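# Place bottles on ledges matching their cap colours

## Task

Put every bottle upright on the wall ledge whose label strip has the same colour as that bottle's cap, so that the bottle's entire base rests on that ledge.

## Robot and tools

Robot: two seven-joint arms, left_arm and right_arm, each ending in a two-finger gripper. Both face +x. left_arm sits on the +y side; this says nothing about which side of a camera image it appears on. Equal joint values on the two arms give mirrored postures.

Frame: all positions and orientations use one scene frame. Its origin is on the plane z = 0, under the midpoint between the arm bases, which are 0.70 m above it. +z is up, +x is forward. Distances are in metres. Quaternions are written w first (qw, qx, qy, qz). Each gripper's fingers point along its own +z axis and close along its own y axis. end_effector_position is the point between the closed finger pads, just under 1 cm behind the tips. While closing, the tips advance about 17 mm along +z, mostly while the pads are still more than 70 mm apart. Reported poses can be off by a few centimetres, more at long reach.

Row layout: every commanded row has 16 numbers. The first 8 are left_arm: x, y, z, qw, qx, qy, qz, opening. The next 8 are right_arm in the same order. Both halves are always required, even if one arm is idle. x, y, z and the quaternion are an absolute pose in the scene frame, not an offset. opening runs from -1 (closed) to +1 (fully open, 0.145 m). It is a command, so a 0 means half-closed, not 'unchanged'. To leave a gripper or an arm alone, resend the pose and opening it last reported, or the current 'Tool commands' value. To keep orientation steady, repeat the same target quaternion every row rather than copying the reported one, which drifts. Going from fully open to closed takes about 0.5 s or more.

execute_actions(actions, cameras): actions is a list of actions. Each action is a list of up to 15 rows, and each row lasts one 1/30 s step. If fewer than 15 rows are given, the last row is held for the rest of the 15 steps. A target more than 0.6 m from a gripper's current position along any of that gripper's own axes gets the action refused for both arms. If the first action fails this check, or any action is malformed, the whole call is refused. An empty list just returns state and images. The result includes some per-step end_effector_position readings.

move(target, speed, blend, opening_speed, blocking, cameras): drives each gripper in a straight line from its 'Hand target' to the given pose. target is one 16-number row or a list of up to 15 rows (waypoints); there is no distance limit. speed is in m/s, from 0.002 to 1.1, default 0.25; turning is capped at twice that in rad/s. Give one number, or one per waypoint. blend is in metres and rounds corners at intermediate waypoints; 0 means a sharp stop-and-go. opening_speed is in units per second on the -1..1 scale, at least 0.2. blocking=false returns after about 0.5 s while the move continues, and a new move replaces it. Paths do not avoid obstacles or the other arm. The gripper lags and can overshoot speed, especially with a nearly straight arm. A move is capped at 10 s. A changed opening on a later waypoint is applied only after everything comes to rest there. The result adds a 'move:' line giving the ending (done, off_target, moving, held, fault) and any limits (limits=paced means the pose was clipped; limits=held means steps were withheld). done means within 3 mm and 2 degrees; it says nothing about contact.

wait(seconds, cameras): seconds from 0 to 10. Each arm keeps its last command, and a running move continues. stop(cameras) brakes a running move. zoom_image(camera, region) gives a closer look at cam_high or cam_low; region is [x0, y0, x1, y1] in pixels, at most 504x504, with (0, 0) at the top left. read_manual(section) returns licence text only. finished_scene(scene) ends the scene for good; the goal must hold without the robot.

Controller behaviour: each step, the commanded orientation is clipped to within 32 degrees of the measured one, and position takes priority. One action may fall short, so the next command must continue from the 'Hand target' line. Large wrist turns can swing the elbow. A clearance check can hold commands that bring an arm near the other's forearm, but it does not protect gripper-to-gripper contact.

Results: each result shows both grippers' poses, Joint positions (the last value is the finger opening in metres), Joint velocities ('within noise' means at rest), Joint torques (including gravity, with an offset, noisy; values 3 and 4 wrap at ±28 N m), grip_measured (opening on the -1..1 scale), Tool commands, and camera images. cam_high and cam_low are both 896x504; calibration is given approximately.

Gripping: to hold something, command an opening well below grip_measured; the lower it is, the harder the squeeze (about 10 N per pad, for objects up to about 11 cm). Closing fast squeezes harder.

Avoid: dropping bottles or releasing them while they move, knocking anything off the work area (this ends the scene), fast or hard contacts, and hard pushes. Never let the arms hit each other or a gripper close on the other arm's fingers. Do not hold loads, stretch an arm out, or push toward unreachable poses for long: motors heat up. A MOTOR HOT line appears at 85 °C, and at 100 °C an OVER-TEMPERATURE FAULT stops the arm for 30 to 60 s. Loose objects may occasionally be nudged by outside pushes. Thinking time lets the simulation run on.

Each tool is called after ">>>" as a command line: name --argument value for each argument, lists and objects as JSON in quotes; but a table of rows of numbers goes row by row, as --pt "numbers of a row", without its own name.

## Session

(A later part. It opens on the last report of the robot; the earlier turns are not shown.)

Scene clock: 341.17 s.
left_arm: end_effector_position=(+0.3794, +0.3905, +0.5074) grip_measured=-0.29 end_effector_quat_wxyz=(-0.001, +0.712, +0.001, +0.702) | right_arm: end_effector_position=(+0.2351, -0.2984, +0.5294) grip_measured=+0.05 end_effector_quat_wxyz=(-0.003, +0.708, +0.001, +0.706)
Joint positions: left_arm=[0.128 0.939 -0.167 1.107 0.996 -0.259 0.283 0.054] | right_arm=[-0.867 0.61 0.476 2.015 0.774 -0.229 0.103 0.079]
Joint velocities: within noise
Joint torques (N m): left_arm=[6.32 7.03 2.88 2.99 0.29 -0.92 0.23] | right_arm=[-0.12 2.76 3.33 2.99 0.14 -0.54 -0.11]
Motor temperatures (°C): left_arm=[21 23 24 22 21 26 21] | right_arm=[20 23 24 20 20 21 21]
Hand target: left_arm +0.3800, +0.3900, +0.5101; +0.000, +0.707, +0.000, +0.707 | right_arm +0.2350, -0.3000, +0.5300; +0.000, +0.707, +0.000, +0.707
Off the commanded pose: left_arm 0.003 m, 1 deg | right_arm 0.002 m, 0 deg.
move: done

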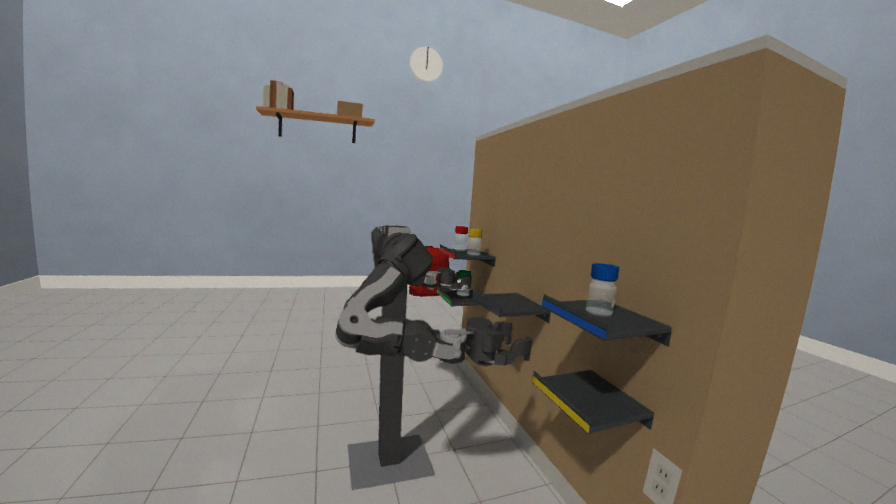

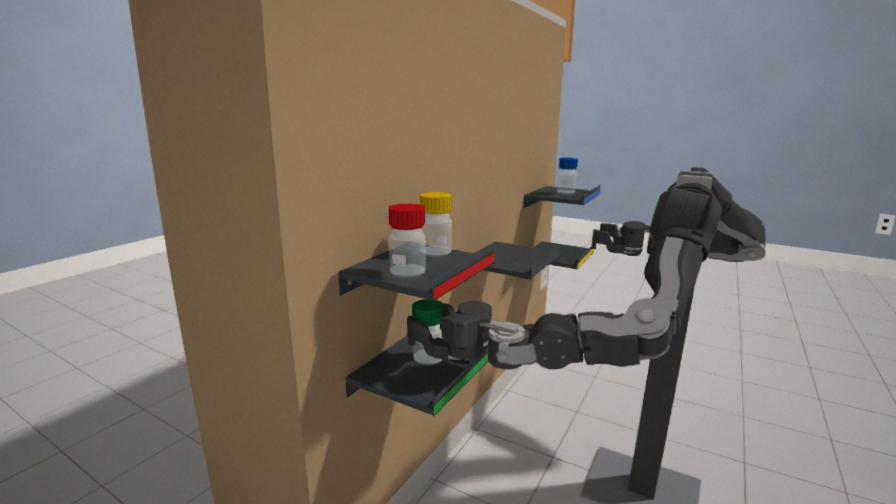

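Lower until contact.

>>> move --target '[0.38,0.39,0.495,0,0.7071,0,0.7071,-0.8,0.235,-0.30,0.53,0,0.7071,0,0.7071,0.05]' --speed 0.04

>>> zoom_image --camera "cam_low" --region '[340, 270, 520, 410]'

Scene clock: 346.77 s.
left_arm: end_effector_position=(+0.3802, +0.3921, +0.4991) grip_measured=-0.29 end_effector_quat_wxyz=(-0.004, +0.704, +0.001, +0.710) | right_arm: end_effector_position=(+0.2351, -0.2984, +0.5294) grip_measured=+0.05 end_effector_quat_wxyz=(-0.003, +0.708, +0.001, +0.706)
Joint positions: left_arm=[0.155 0.901 -0.177 1.041 0.972 -0.311 0.315 0.054] | right_arm=[-0.867 0.61 0.476 2.015 0.774 -0.229 0.103 0.079]
Joint velocities: within noise
Joint torques (N m): left_arm=[5.79 6.18 1.35 2.33 0.26 -0.53 0.23] | right_arm=[-0.04 2.81 3.22 2.92 0.12 -0.54 -0.1]
Motor temperatures (°C): left_arm=[22 23 24 22 21 26 21] | right_arm=[20 23 24 20 20 21 21]
Hand target: left_arm +0.3800, +0.3899, +0.4950; +0.000, +0.707, +0.000, +0.707 | right_arm +0.2350, -0.3000, +0.5300; +0.000, +0.707, +0.000, +0.707
Off the commanded pose: left_arm 0.005 m, 1 deg | right_arm 0.002 m, 0 deg.
move: off_target (left_arm)

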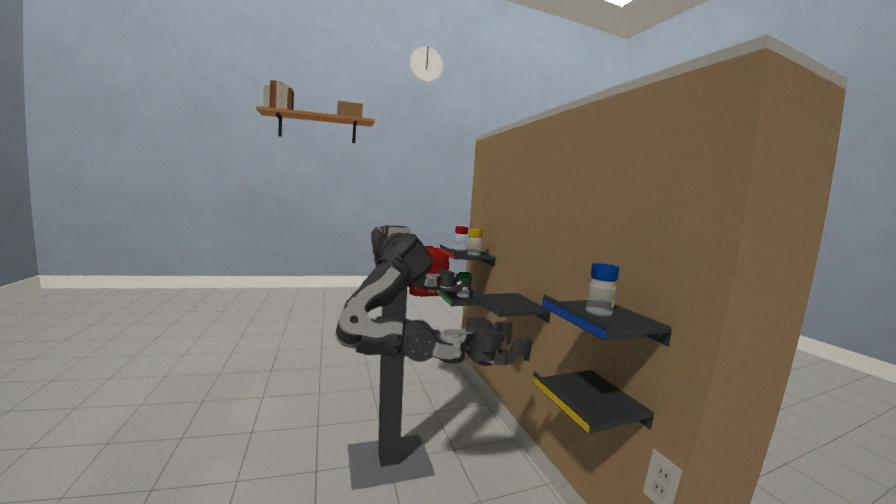

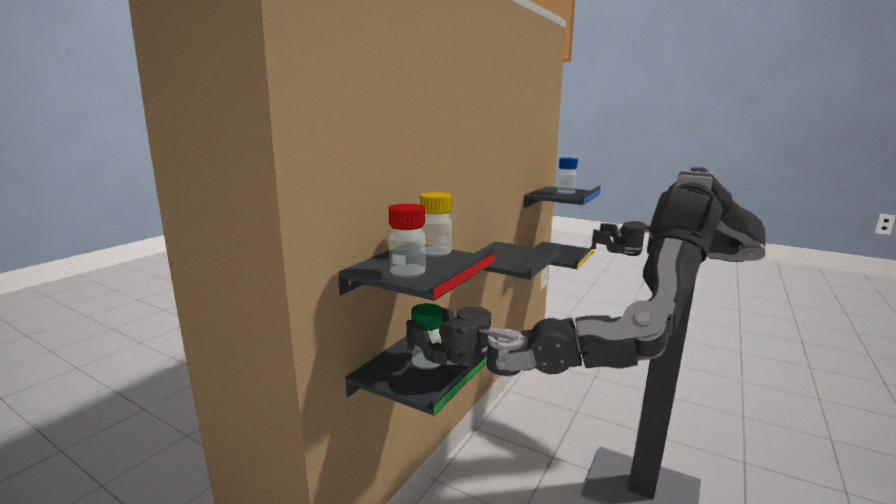

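Scaled by 2.800 from the camera's 896x504 image, which has a finer 1280x720 frame.

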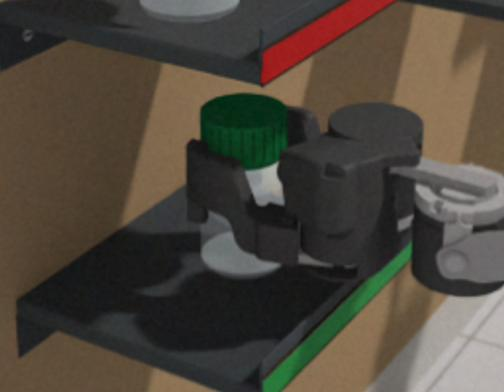

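>>> move --target '[0.38,0.39,0.489,0,0.7071,0,0.7071,-0.8,0.235,-0.30,0.53,0,0.7071,0,0.7071,0.05]' --speed 0.04

>>> zoom_image --camera "cam_low" --region '[340, 270, 520, 410]'

Scene clock: 357.93 s.
left_arm: end_effector_position=(+0.3812, +0.3917, +0.4984) grip_measured=-0.29 end_effector_quat_wxyz=(-0.003, +0.696, +0.000, +0.718) | right_arm: end_effector_position=(+0.2351, -0.2984, +0.5294) grip_measured=+0.05 end_effector_quat_wxyz=(-0.003, +0.708, +0.001, +0.706)
Joint positions: left_arm=[0.174 0.897 -0.209 1.014 0.989 -0.353 0.324 0.054] | right_arm=[-0.867 0.61 0.476 2.015 0.774 -0.229 0.103 0.079]
Joint velocities: within noise
Joint torques (N m): left_arm=[4.71 6.4 0.68 1.99 0.17 -0.09 0.11] | right_arm=[-0.01 2.81 3.29 2.91 0.11 -0.53 -0.09]
Motor temperatures (°C): left_arm=[22 24 24 22 21 25 21] | right_arm=[20 23 24 20 20 21 21]
Hand target: left_arm +0.3798, +0.3899, +0.4891; +0.000, +0.707, +0.000, +0.707 | right_arm +0.2350, -0.3000, +0.5300; +0.000, +0.707, +0.000, +0.707
Off the commanded pose: left_arm 0.010 m, 2 deg | right_arm 0.002 m, 0 deg.
move: off_target (left_arm)

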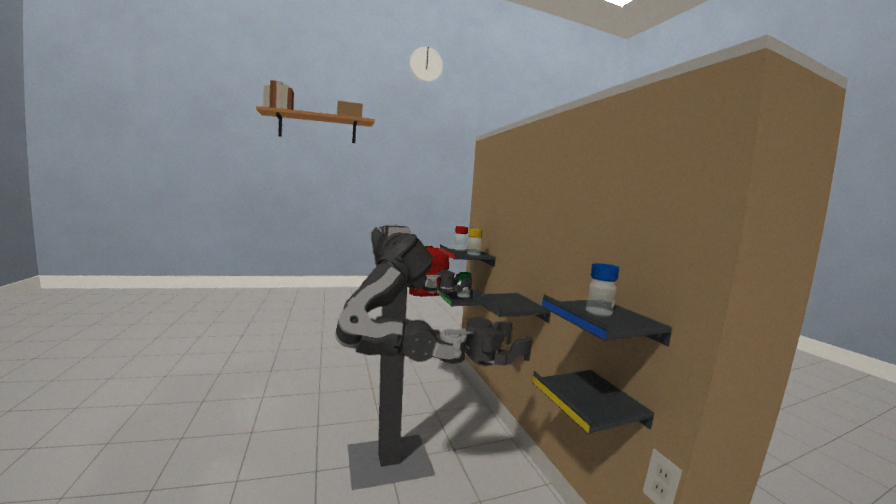

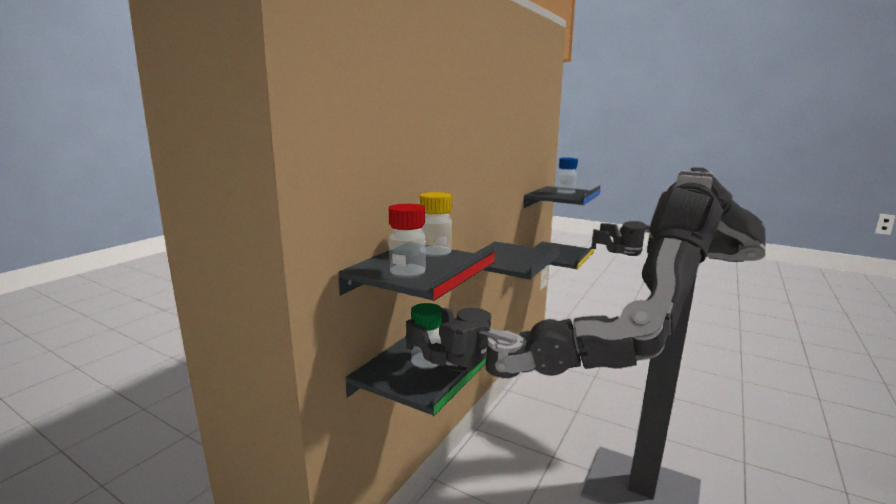

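Scaled by 2.800 from the camera's 896x504 image, which has a finer 1280x720 frame.

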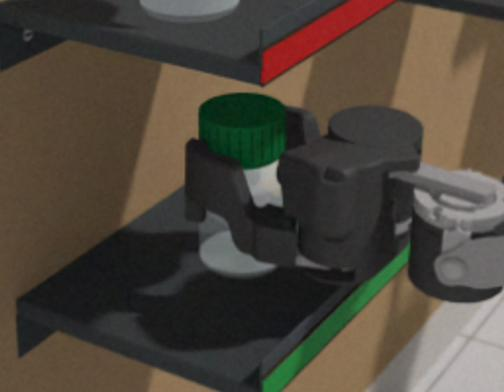

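>>> move --pt "0.38 0.39 0.496 0 0.7071 0 0.7071 -0.8 0.235 -0.30 0.53 0 0.7071 0 0.7071 0.05" --pt "0.38 0.39 0.496 0 0.7071 0 0.7071 0.15 0.235 -0.30 0.53 0 0.7071 0 0.7071 0.05" --pt "0.38 0.39 0.501 0 0.7071 0 0.7071 0.15 0.235 -0.30 0.53 0 0.7071 0 0.7071 0.05" --pt "0.29 0.37 0.505 0 0.7071 0 0.7071 0.15 0.235 -0.30 0.53 0 0.7071 0 0.7071 0.05" --speed '[0.04,0.1,0.06,0.13]' --opening_speed 0.6

>>> zoom_image --camera "cam_low" --region '[340, 270, 520, 410]'

Scene clock: 373.03 s.
left_arm: end_effector_position=(+0.2898, +0.3696, +0.5039) grip_measured=+0.15 end_effector_quat_wxyz=(+0.001, +0.709, -0.002, +0.705) | right_arm: end_effector_position=(+0.2351, -0.2984, +0.5294) grip_measured=+0.05 end_effector_quat_wxyz=(-0.003, +0.708, +0.001, +0.706)
Joint positions: left_arm=[-0.588 1.002 0.194 1.52 1.075 -0.441 0.167 0.087] | right_arm=[-0.867 0.61 0.476 2.015 0.774 -0.229 0.103 0.079]
Joint velocities: within noise
Joint torques (N m): left_arm=[2.36 5.63 3.08 3.25 0.21 -0.66 -0.05] | right_arm=[0.01 2.7 3.33 2.86 0.15 -0.53 -0.09]
Motor temperatures (°C): left_arm=[22 25 24 22 21 25 21] | right_arm=[20 23 24 20 20 21 21]
Hand target: left_arm +0.2900, +0.3700, +0.5050; +0.000, +0.707, +0.000, +0.707 | right_arm +0.2350, -0.3000, +0.5300; +0.000, +0.707, +0.000, +0.707
Off the commanded pose: left_arm 0.001 m, 0 deg | right_arm 0.002 m, 0 deg.
move: done

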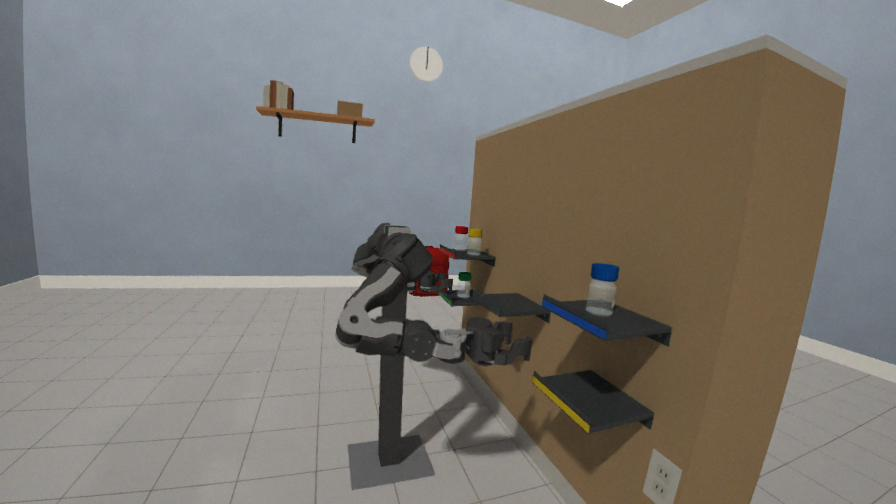

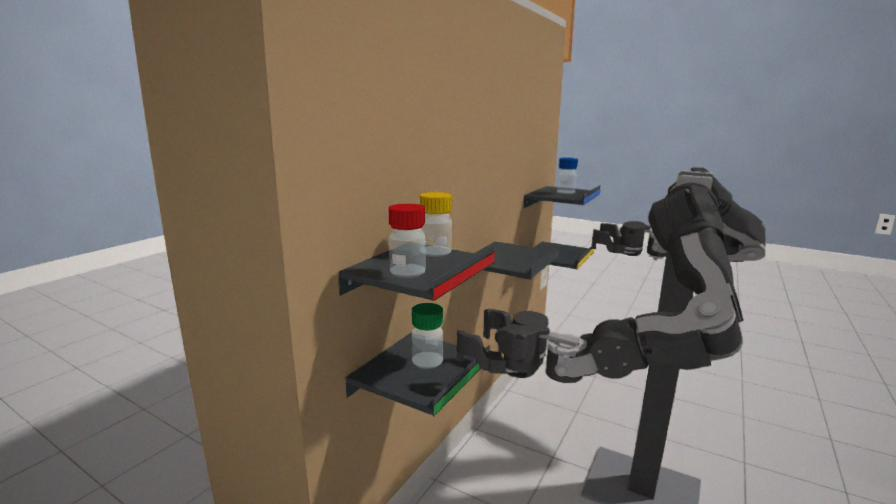

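Scaled by 2.800 from the camera's 896x504 image, which has a finer 1280x720 frame.

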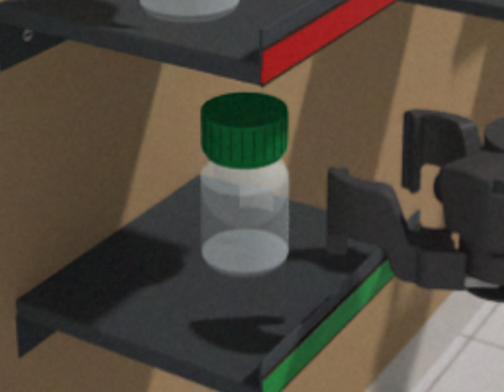

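Green done. Now yellow.

>>> move --pt "0.225 0.35 0.55 0 0.7071 0 0.7071 0.15 0.235 -0.30 0.53 0 0.7071 0 0.7071 0.05" --pt "0.22 0.37 0.69 0 0.7071 0 0.7071 0.15 0.235 -0.30 0.53 0 0.7071 0 0.7071 0.05" --pt "0.285 0.338 0.693 0 0.7071 0 0.7071 0.2 0.235 -0.30 0.53 0 0.7071 0 0.7071 0.05" --speed 0.17 --blend '[0.03,0.02,0]'

>>> zoom_image --camera "cam_low" --region '[360, 170, 560, 310]'

>>> zoom_image --camera "cam_high" --region '[425, 210, 515, 280]'

Scene clock: 385.33 s.
left_arm: end_effector_position=(+0.2849, +0.3380, +0.6945) grip_measured=+0.20 end_effector_quat_wxyz=(+0.000, +0.706, -0.002, +0.708) | right_arm: end_effector_position=(+0.2351, -0.2984, +0.5294) grip_measured=+0.05 end_effector_quat_wxyz=(-0.003, +0.708, +0.001, +0.706)
Joint positions: left_arm=[-1.405 1.125 1.45 2.078 1.519 0.057 -0.061 0.09] | right_arm=[-0.867 0.61 0.476 2.015 0.774 -0.229 0.103 0.079]
Joint velocities: within noise
Joint torques (N m): left_arm=[1.23 1.52 2.37 0.75 0.16 -0.7 -0.01] | right_arm=[0.04 2.57 3.33 2.92 0.12 -0.53 -0.08]
Motor temperatures (°C): left_arm=[22 24 24 22 21 25 21] | right_arm=[20 23 24 20 20 21 21]
Hand target: left_arm +0.2850, +0.3380, +0.6930; +0.000, +0.707, +0.000, +0.707 | right_arm +0.2350, -0.3000, +0.5300; +0.000, +0.707, +0.000, +0.707
Off the commanded pose: left_arm 0.002 m, 0 deg | right_arm 0.002 m, 0 deg.
move: done

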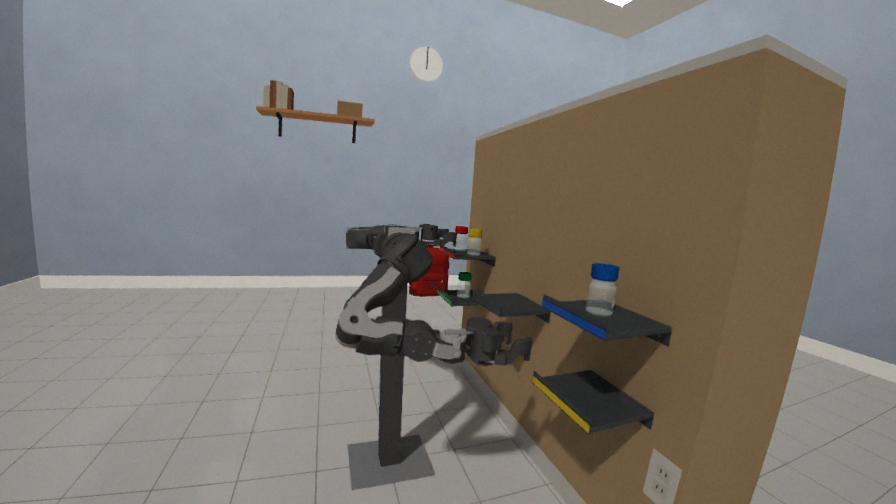

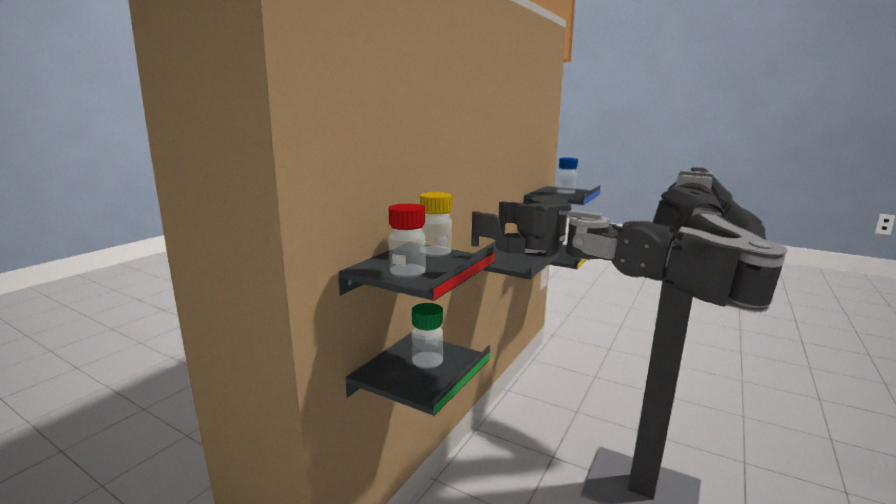

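Scaled by 2.520 from the camera's 896x504 image, which has a finer 1280x720 frame.

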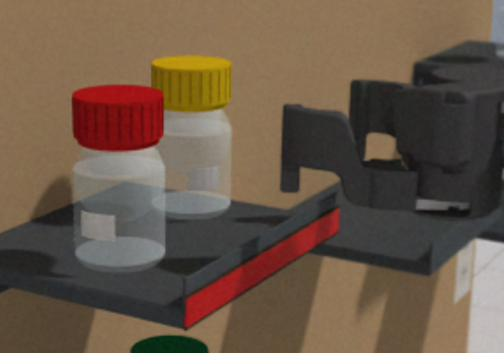

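Scaled by 5.600 from the camera's 896x504 image, which has a finer 1280x720 frame.

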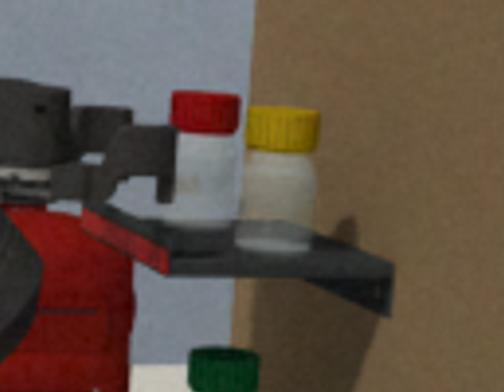

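>>> move --pt "0.388 0.336 0.689 0 0.7071 0 0.7071 0.2 0.235 -0.30 0.53 0 0.7071 0 0.7071 0.05" --speed 0.1

>>> zoom_image --camera "cam_low" --region '[360, 170, 560, 310]'

>>> zoom_image --camera "cam_high" --region '[425, 210, 515, 280]'

Scene clock: 405.47 s.
left_arm: end_effector_position=(+0.3884, +0.3345, +0.6923) grip_measured=+0.20 end_effector_quat_wxyz=(+0.001, +0.704, -0.003, +0.710) | right_arm: end_effector_position=(+0.2351, -0.2984, +0.5294) grip_measured=+0.05 end_effector_quat_wxyz=(-0.003, +0.708, +0.001, +0.706)
Joint positions: left_arm=[-1.407 1.628 1.373 1.69 1.573 -0.043 -0.169 0.09] | right_arm=[-0.867 0.61 0.476 2.015 0.774 -0.229 0.103 0.079]
Joint velocities: within noise
Joint torques (N m): left_arm=[4.84 1.04 2.59 0.24 0.11 -0.69 -0.02] | right_arm=[-0.09 2.68 3.38 2.92 0.13 -0.52 -0.09]
Motor temperatures (°C): left_arm=[21 23 24 21 21 25 21] | right_arm=[20 23 24 20 20 21 21]
Hand target: left_arm +0.3880, +0.3360, +0.6891; +0.000, +0.707, +0.000, +0.707 | right_arm +0.2350, -0.3000, +0.5300; +0.000, +0.707, +0.000, +0.707
Off the commanded pose: left_arm 0.004 m, 1 deg | right_arm 0.002 m, 0 deg.
joint sent to its limit (left arm) — joint 1 (shoulder pitch), lower limit. The joint targets still meet the commanded pose.
move: off_target (left_arm)

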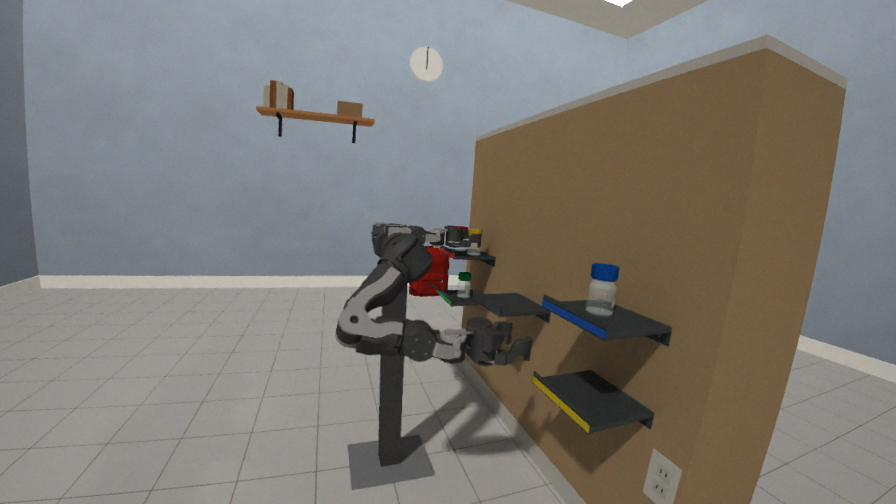

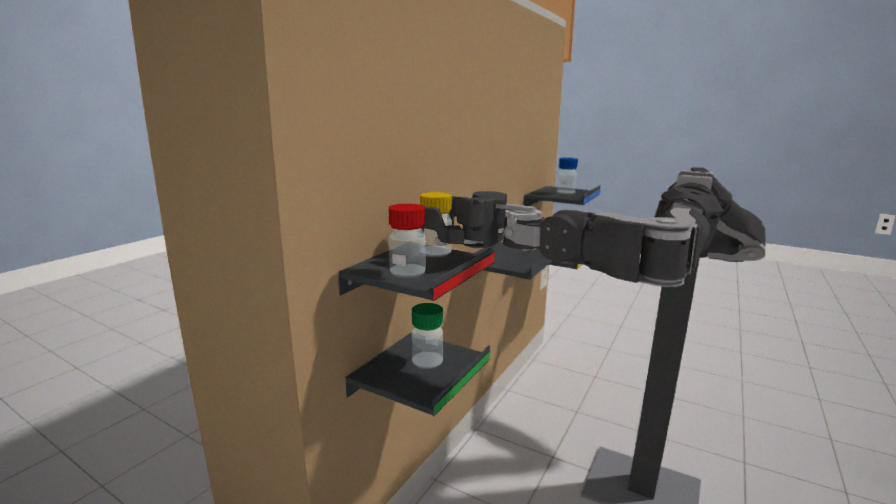

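Scaled by 2.520 from the camera's 896x504 image, which has a finer 1280x720 frame.

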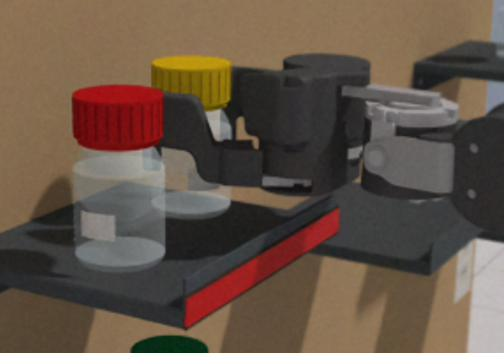

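Scaled by 5.600 from the camera's 896x504 image, which has a finer 1280x720 frame.

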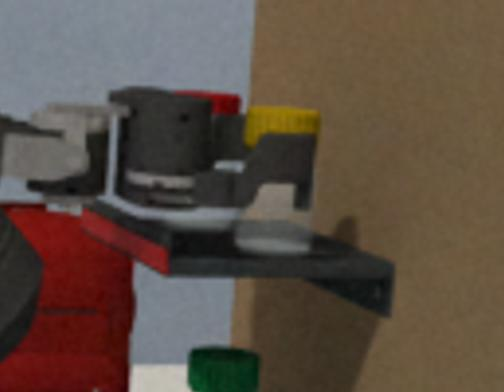

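>>> move --pt "0.394 0.336 0.688 0 0.7071 0 0.7071 0.2 0.235 -0.30 0.53 0 0.7071 0 0.7071 0.05" --pt "0.394 0.336 0.688 0 0.7071 0 0.7071 -0.8 0.235 -0.30 0.53 0 0.7071 0 0.7071 0.05" --speed 0.06 --opening_speed 1.2

>>> zoom_image --camera "cam_low" --region '[360, 170, 560, 310]'

>>> zoom_image --camera "cam_high" --region '[425, 210, 515, 280]'

Scene clock: 420.87 s.
left_arm: end_effector_position=(+0.3938, +0.3358, +0.6914) grip_measured=-0.25 end_effector_quat_wxyz=(+0.000, +0.704, -0.001, +0.710) | right_arm: end_effector_position=(+0.2351, -0.2984, +0.5294) grip_measured=+0.05 end_effector_quat_wxyz=(-0.003, +0.708, +0.001, +0.706)
Joint positions: left_arm=[-1.407 1.653 1.365 1.661 1.578 -0.052 -0.169 0.057] | right_arm=[-0.867 0.61 0.476 2.015 0.774 -0.229 0.103 0.079]
Joint velocities: within noise
Joint torques (N m): left_arm=[5.02 1.65 2.55 0.05 0.1 -0.7 0.04] | right_arm=[-0.04 2.76 3.33 2.91 0.11 -0.51 -0.11]
Motor temperatures (°C): left_arm=[22 23 24 21 21 25 21] | right_arm=[20 23 24 20 20 21 21]
Hand target: left_arm +0.3940, +0.3361, +0.6881; +0.000, +0.707, +0.000, +0.707 | right_arm +0.2350, -0.3000, +0.5300; +0.000, +0.707, +0.000, +0.707
Off the commanded pose: left_arm 0.003 m, 0 deg | right_arm 0.002 m, 0 deg.
joint sent to its limit (left arm) — joint 1 (shoulder pitch), lower limit. The joint targets still meet the commanded pose.
move: done

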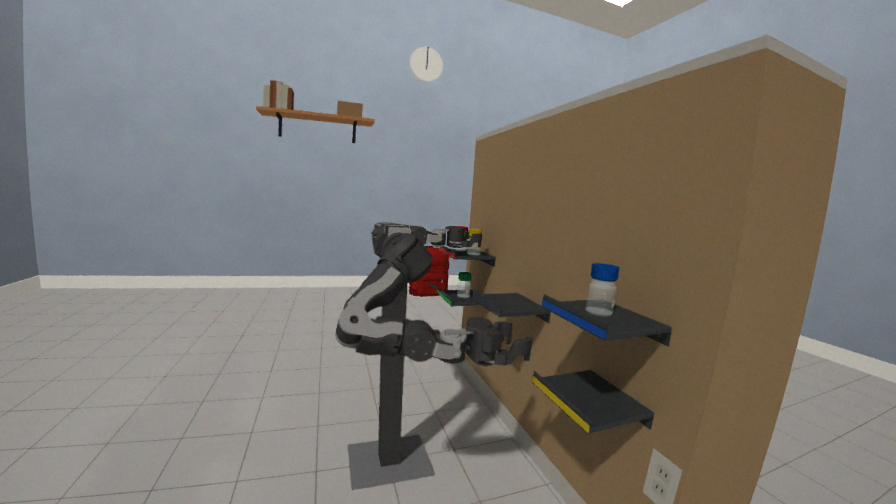

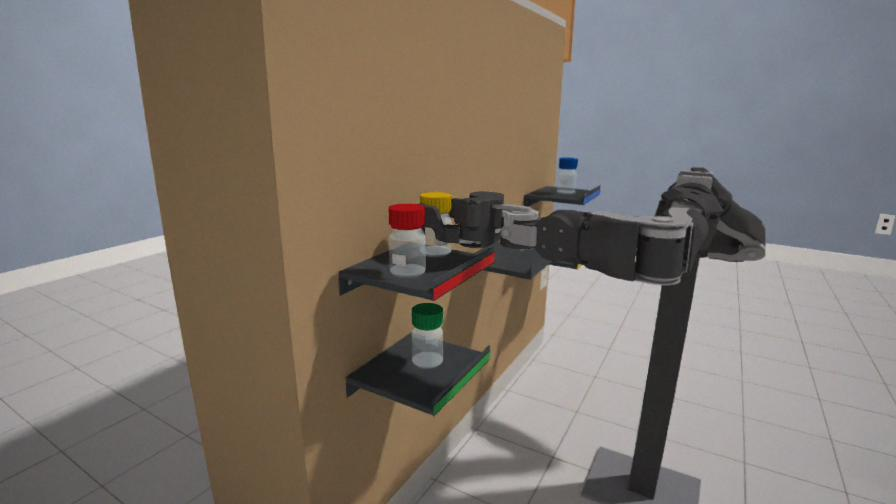

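Scaled by 2.520 from the camera's 896x504 image, which has a finer 1280x720 frame.

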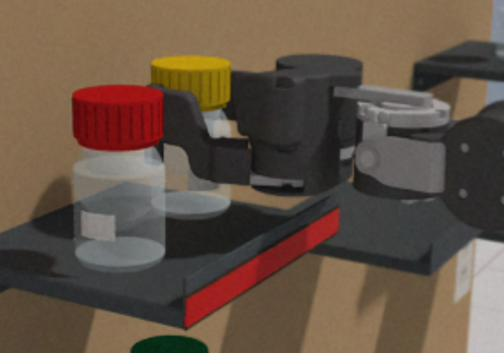

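Scaled by 5.600 from the camera's 896x504 image, which has a finer 1280x720 frame.

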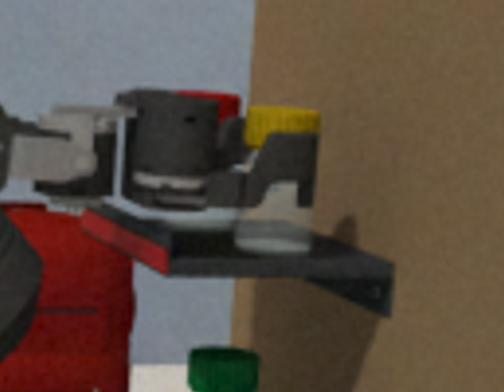

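>>> move --pt "0.394 0.336 0.755 0 0.7071 0 0.7071 -0.8 0.235 -0.30 0.53 0 0.7071 0 0.7071 0.05" --pt "0.25 0.335 0.755 0 0.7071 0 0.7071 -0.8 0.235 -0.30 0.53 0 0.7071 0 0.7071 0.05" --pt "0.25 0.20 0.71 0.09 0.70 -0.09 0.70 -0.8 0.235 -0.30 0.53 0 0.7071 0 0.7071 0.05" --pt "0.30 0.075 0.67 0.183 0.683 -0.183 0.683 -0.8 0.235 -0.30 0.53 0 0.7071 0 0.7071 0.05" --speed 0.16 --blend '[0.01,0.02,0.04,0]'

>>> zoom_image --camera "cam_low" --region '[460, 150, 640, 290]'

>>> zoom_image --camera "cam_high" --region '[430, 200, 570, 320]'

Scene clock: 440.83 s.
left_arm: end_effector_position=(+0.2997, +0.0748, +0.6683) grip_measured=-0.25 end_effector_quat_wxyz=(+0.184, +0.686, -0.184, +0.680) | right_arm: end_effector_position=(+0.2351, -0.2984, +0.5294) grip_measured=+0.05 end_effector_quat_wxyz=(-0.003, +0.708, +0.001, +0.706)
Joint positions: left_arm=[-1.227 2.011 1.01 2.387 1.497 -0.269 -0.699 0.057] | right_arm=[-0.867 0.61 0.476 2.015 0.774 -0.229 0.103 0.079]
Joint velocities: within noise
Joint torques (N m): left_arm=[4.89 1.17 3.15 0.61 -0.39 -0.64 -0.01] | right_arm=[0.01 2.65 3.33 3 0.11 -0.53 -0.1]
Motor temperatures (°C): left_arm=[22 23 25 21 21 26 21] | right_arm=[20 23 24 20 20 21 21]
Hand target: left_arm +0.2999, +0.0750, +0.6700; +0.183, +0.683, -0.183, +0.683 | right_arm +0.2350, -0.3000, +0.5300; +0.000, +0.707, +0.000, +0.707
Off the commanded pose: left_arm 0.002 m, 1 deg | right_arm 0.002 m, 0 deg.
joint read past its limit (left arm) — joint 2 (shoulder roll), upper limit.
joint sent to its limit (left arm) — joint 2 (shoulder roll), upper limit. The joint targets still meet the commanded pose.
move: done

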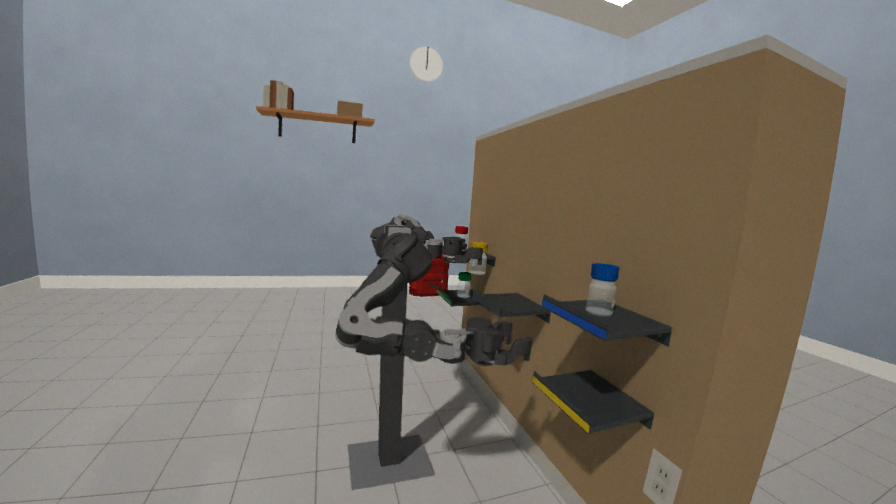

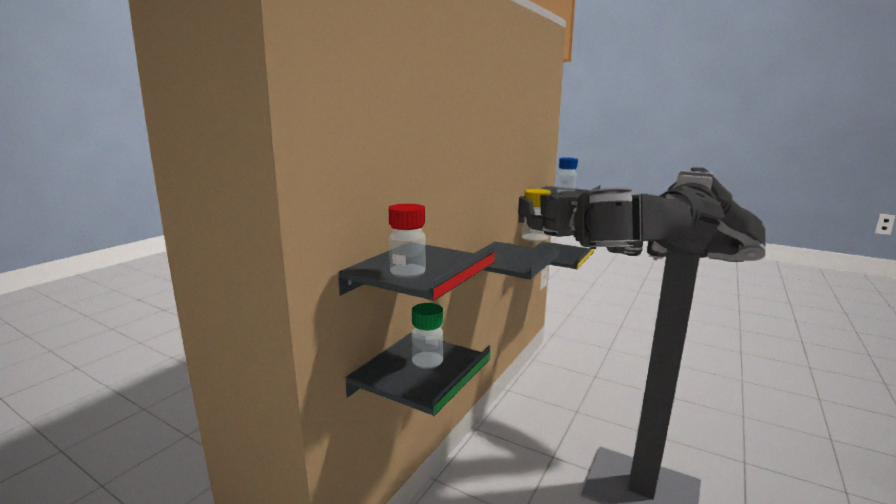

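Scaled by 2.800 from the camera's 896x504 image, which has a finer 1280x720 frame.

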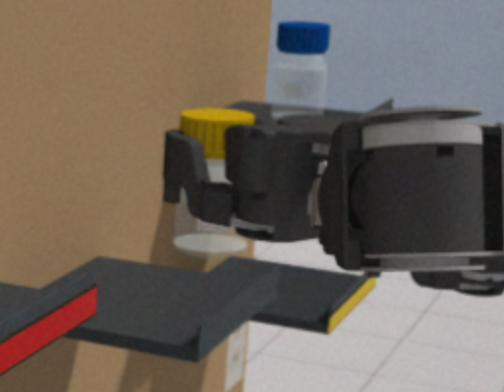

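Scaled by 3.600 from the camera's 896x504 image, which has a finer 1280x720 frame.

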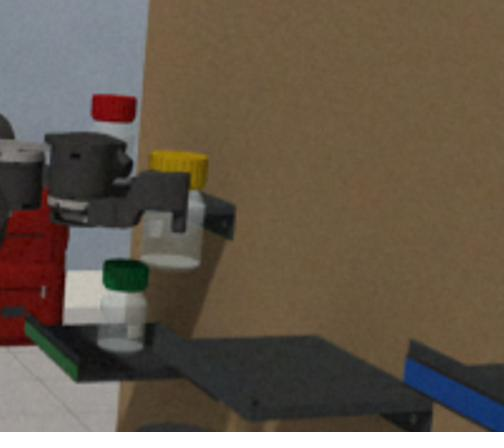

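>>> move --pt "0.385 0.022 0.66 0.183 0.683 -0.183 0.683 -0.8 0.235 -0.30 0.53 0 0.7071 0 0.7071 0.05" --pt "0.385 0.022 0.612 0.183 0.683 -0.183 0.683 -0.8 0.235 -0.30 0.53 0 0.7071 0 0.7071 0.05" --speed 0.12

>>> zoom_image --camera "cam_low" --region '[460, 170, 640, 310]'

>>> zoom_image --camera "cam_high" --region '[430, 220, 570, 340]'

Scene clock: 449.87 s.
left_arm: end_effector_position=(+0.3362, +0.0769, +0.6279) grip_measured=-0.25 end_effector_quat_wxyz=(+0.244, +0.712, -0.274, +0.599) | right_arm: end_effector_position=(+0.2351, -0.2984, +0.5294) grip_measured=+0.05 end_effector_quat_wxyz=(-0.003, +0.708, +0.001, +0.706)
Joint positions: left_arm=[-1.407 2.011 1.156 2.056 1.555 -0.108 -0.158 0.057] | right_arm=[-0.867 0.61 0.476 2.015 0.774 -0.229 0.103 0.079]
Joint velocities: within noise
Joint torques (N m): left_arm=[5.92 0.78 2.97 0.4 -0.02 -0.96 0.24] | right_arm=[0.01 2.76 3.36 2.91 0.13 -0.53 -0.09]
Motor temperatures (°C): left_arm=[22 22 25 21 21 26 21] | right_arm=[20 23 24 20 20 21 21]
Hand target: left_arm +0.3359, +0.0764, +0.6283; +0.247, +0.710, -0.274, +0.600 | right_arm +0.2350, -0.3000, +0.5300; +0.000, +0.707, +0.000, +0.707
Off the commanded pose: left_arm 0.075 m, 16 deg | right_arm 0.002 m, 0 deg.
joint read past its limit (left arm) — joint 2 (shoulder roll), upper limit.
joint sent to its limit (left arm) — joint 1 (shoulder pitch), lower limit; joint 2 (shoulder roll), upper limit. The joint targets are off in position and orientation.
move: off_target (left_arm)

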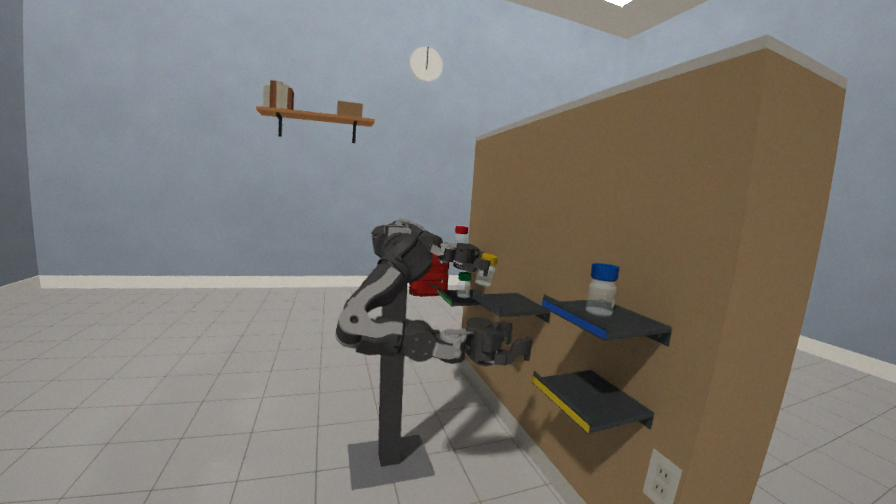

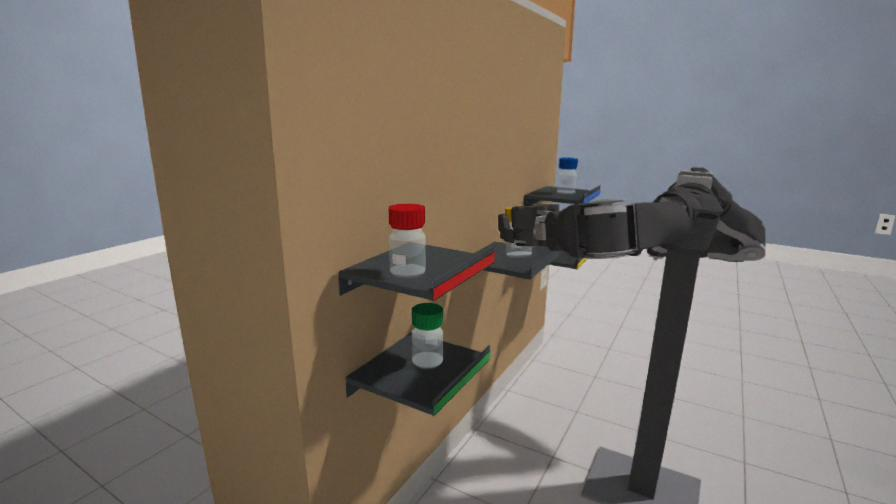

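Scaled by 2.800 from the camera's 896x504 image, which has a finer 1280x720 frame.

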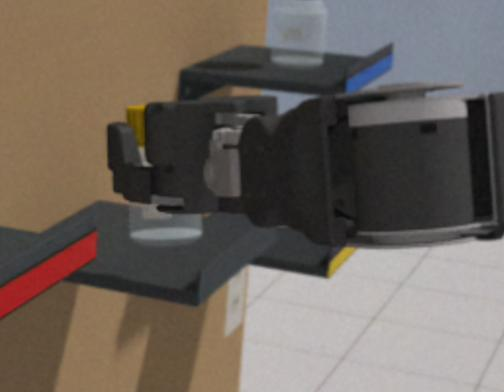

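Scaled by 3.600 from the camera's 896x504 image, which has a finer 1280x720 frame.

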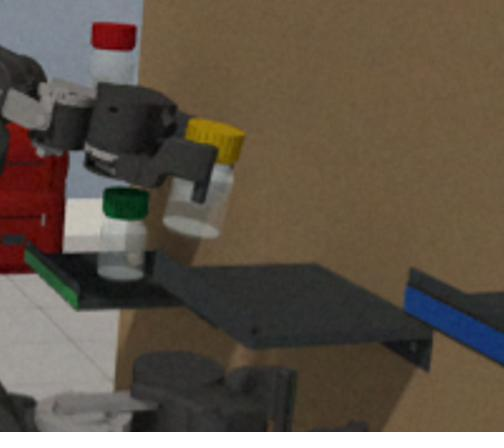

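>>> move --pt "0.29 0.09 0.675 0.183 0.683 -0.183 0.683 -0.8 0.235 -0.30 0.53 0 0.7071 0 0.7071 0.05" --pt "0.235 0.22 0.65 0 0.7071 0 0.7071 -0.8 0.235 -0.30 0.53 0 0.7071 0 0.7071 0.05" --pt "0.235 0.24 0.54 0 0.7071 0 0.7071 -0.8 0.235 -0.30 0.53 0 0.7071 0 0.7071 0.05" --speed 0.16 --blend '[0.01,0.02,0]'

Scene clock: 462.97 s.
left_arm: end_effector_position=(+0.2346, +0.2412, +0.5376) grip_measured=-0.25 end_effector_quat_wxyz=(-0.003, +0.711, +0.002, +0.703) | right_arm: end_effector_position=(+0.2351, -0.2984, +0.5294) grip_measured=+0.05 end_effector_quat_wxyz=(-0.003, +0.708, +0.001, +0.706)
Joint positions: left_arm=[-0.997 1.095 0.101 2.225 0.702 -0.481 -0.613 0.057] | right_arm=[-0.867 0.61 0.476 2.015 0.774 -0.229 0.103 0.079]
Joint velocities: within noise
Joint torques (N m): left_arm=[1.12 2.76 1.68 4.08 -0.29 -0.86 0.22] | right_arm=[-0.09 2.81 3.22 2.88 0.13 -0.52 -0.09]
Motor temperatures (°C): left_arm=[23 22 25 21 21 26 21] | right_arm=[20 23 24 20 20 21 21]
Hand target: left_arm +0.2350, +0.2400, +0.5400; +0.000, +0.707, +0.000, +0.707 | right_arm +0.2350, -0.3000, +0.5300; +0.000, +0.707, +0.000, +0.707
Off the commanded pose: left_arm 0.003 m, 1 deg | right_arm 0.002 m, 0 deg.
move: done

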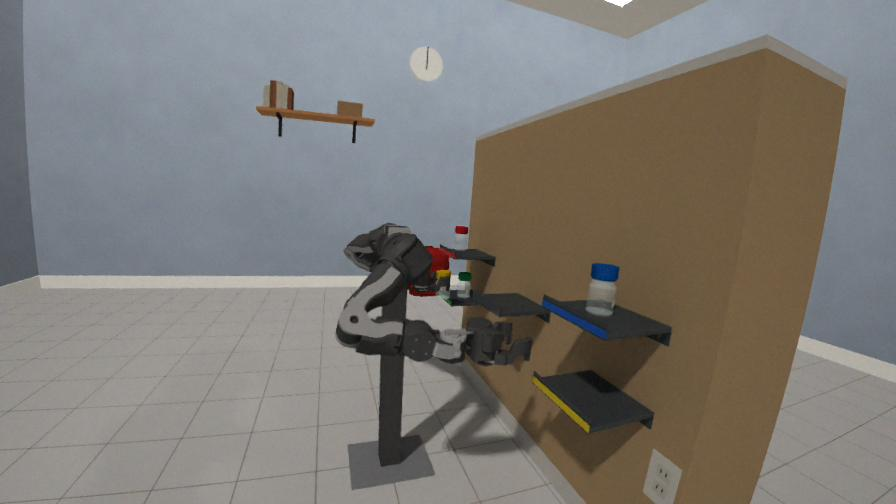

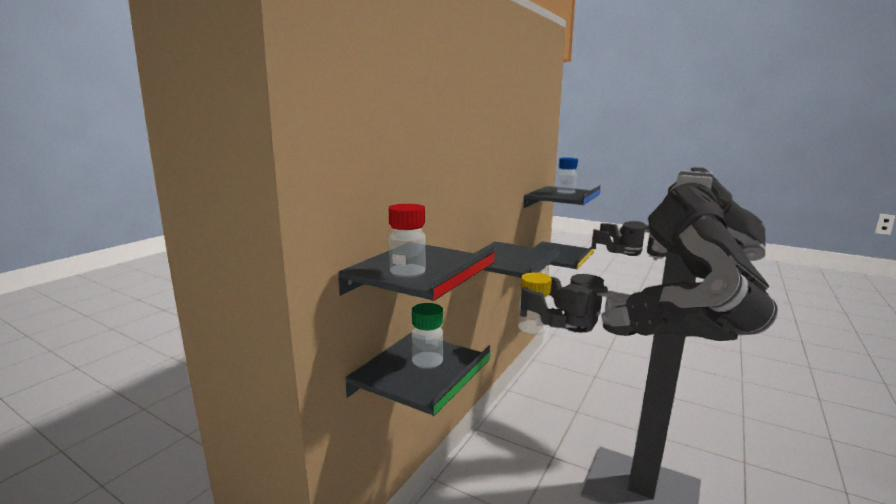

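>>> move --pt "0.235 0.19 0.60 0.06 0.704 -0.06 0.704 -0.8 0.235 -0.30 0.53 0 0.7071 0 0.7071 0.05" --pt "0.275 0.09 0.65 0.183 0.683 -0.183 0.683 -0.8 0.235 -0.30 0.53 0 0.7071 0 0.7071 0.05" --pt "0.385 0.022 0.655 0.183 0.683 -0.183 0.683 -0.8 0.235 -0.30 0.53 0 0.7071 0 0.7071 0.05" --speed 0.15 --blend '[0.02,0.01,0]'

>>> zoom_image --camera "cam_low" --region '[460, 170, 640, 310]'

>>> zoom_image --camera "cam_high" --region '[430, 220, 570, 340]'

Scene clock: 478.63 s.
left_arm: end_effector_position=(+0.3405, +0.0723, +0.6622) grip_measured=-0.25 end_effector_quat_wxyz=(+0.247, +0.689, -0.267, +0.627) | right_arm: end_effector_position=(+0.2351, -0.2984, +0.5294) grip_measured=+0.05 end_effector_quat_wxyz=(-0.003, +0.708, +0.001, +0.706)
Joint positions: left_arm=[-1.407 2.011 1.276 2.064 1.584 -0.073 -0.177 0.057] | right_arm=[-0.867 0.61 0.476 2.015 0.774 -0.229 0.103 0.079]
Joint velocities: within noise
Joint torques (N m): left_arm=[6 0.75 4.01 0.25 0.11 -0.8 0.22] | right_arm=[-0.01 2.73 3.29 2.95 0.11 -0.53 -0.08]
Motor temperatures (°C): left_arm=[22 22 25 22 21 26 21] | right_arm=[20 23 24 20 20 21 21]
Hand target: left_arm +0.3401, +0.0716, +0.6635; +0.250, +0.686, -0.266, +0.629 | right_arm +0.2350, -0.3000, +0.5300; +0.000, +0.707, +0.000, +0.707
Off the commanded pose: left_arm 0.068 m, 14 deg | right_arm 0.002 m, 0 deg.
joint read past its limit (left arm) — joint 2 (shoulder roll), upper limit.
joint sent to its limit (left arm) — joint 1 (shoulder pitch), lower limit; joint 2 (shoulder roll), upper limit; joint 5 (forearm roll), upper limit. The joint targets are off in position and orientation.
move: off_target (left_arm)

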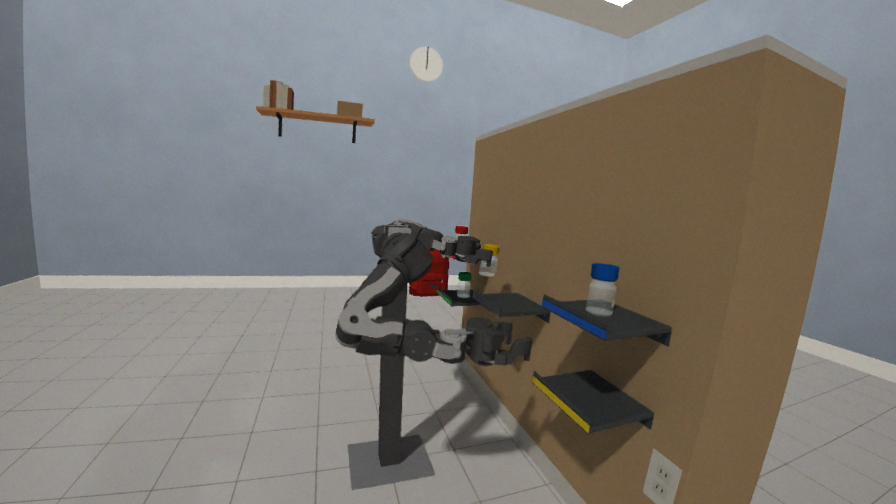

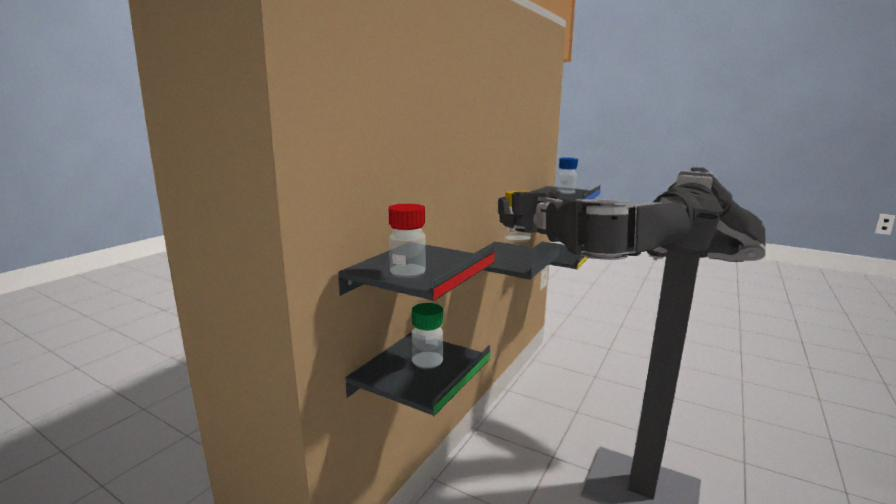

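Scaled by 2.800 from the camera's 896x504 image, which has a finer 1280x720 frame.

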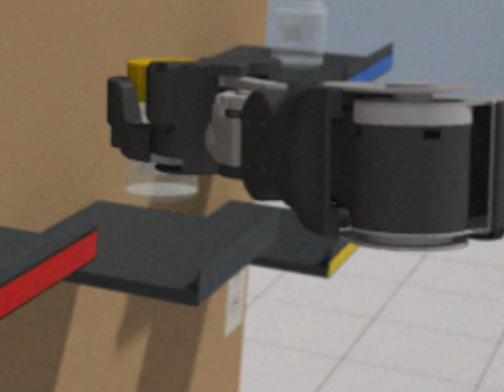

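Scaled by 3.600 from the camera's 896x504 image, which has a finer 1280x720 frame.

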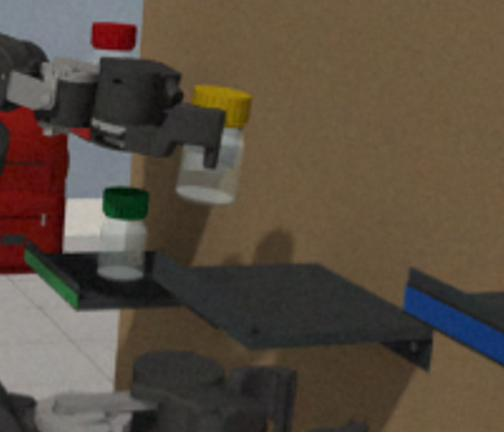

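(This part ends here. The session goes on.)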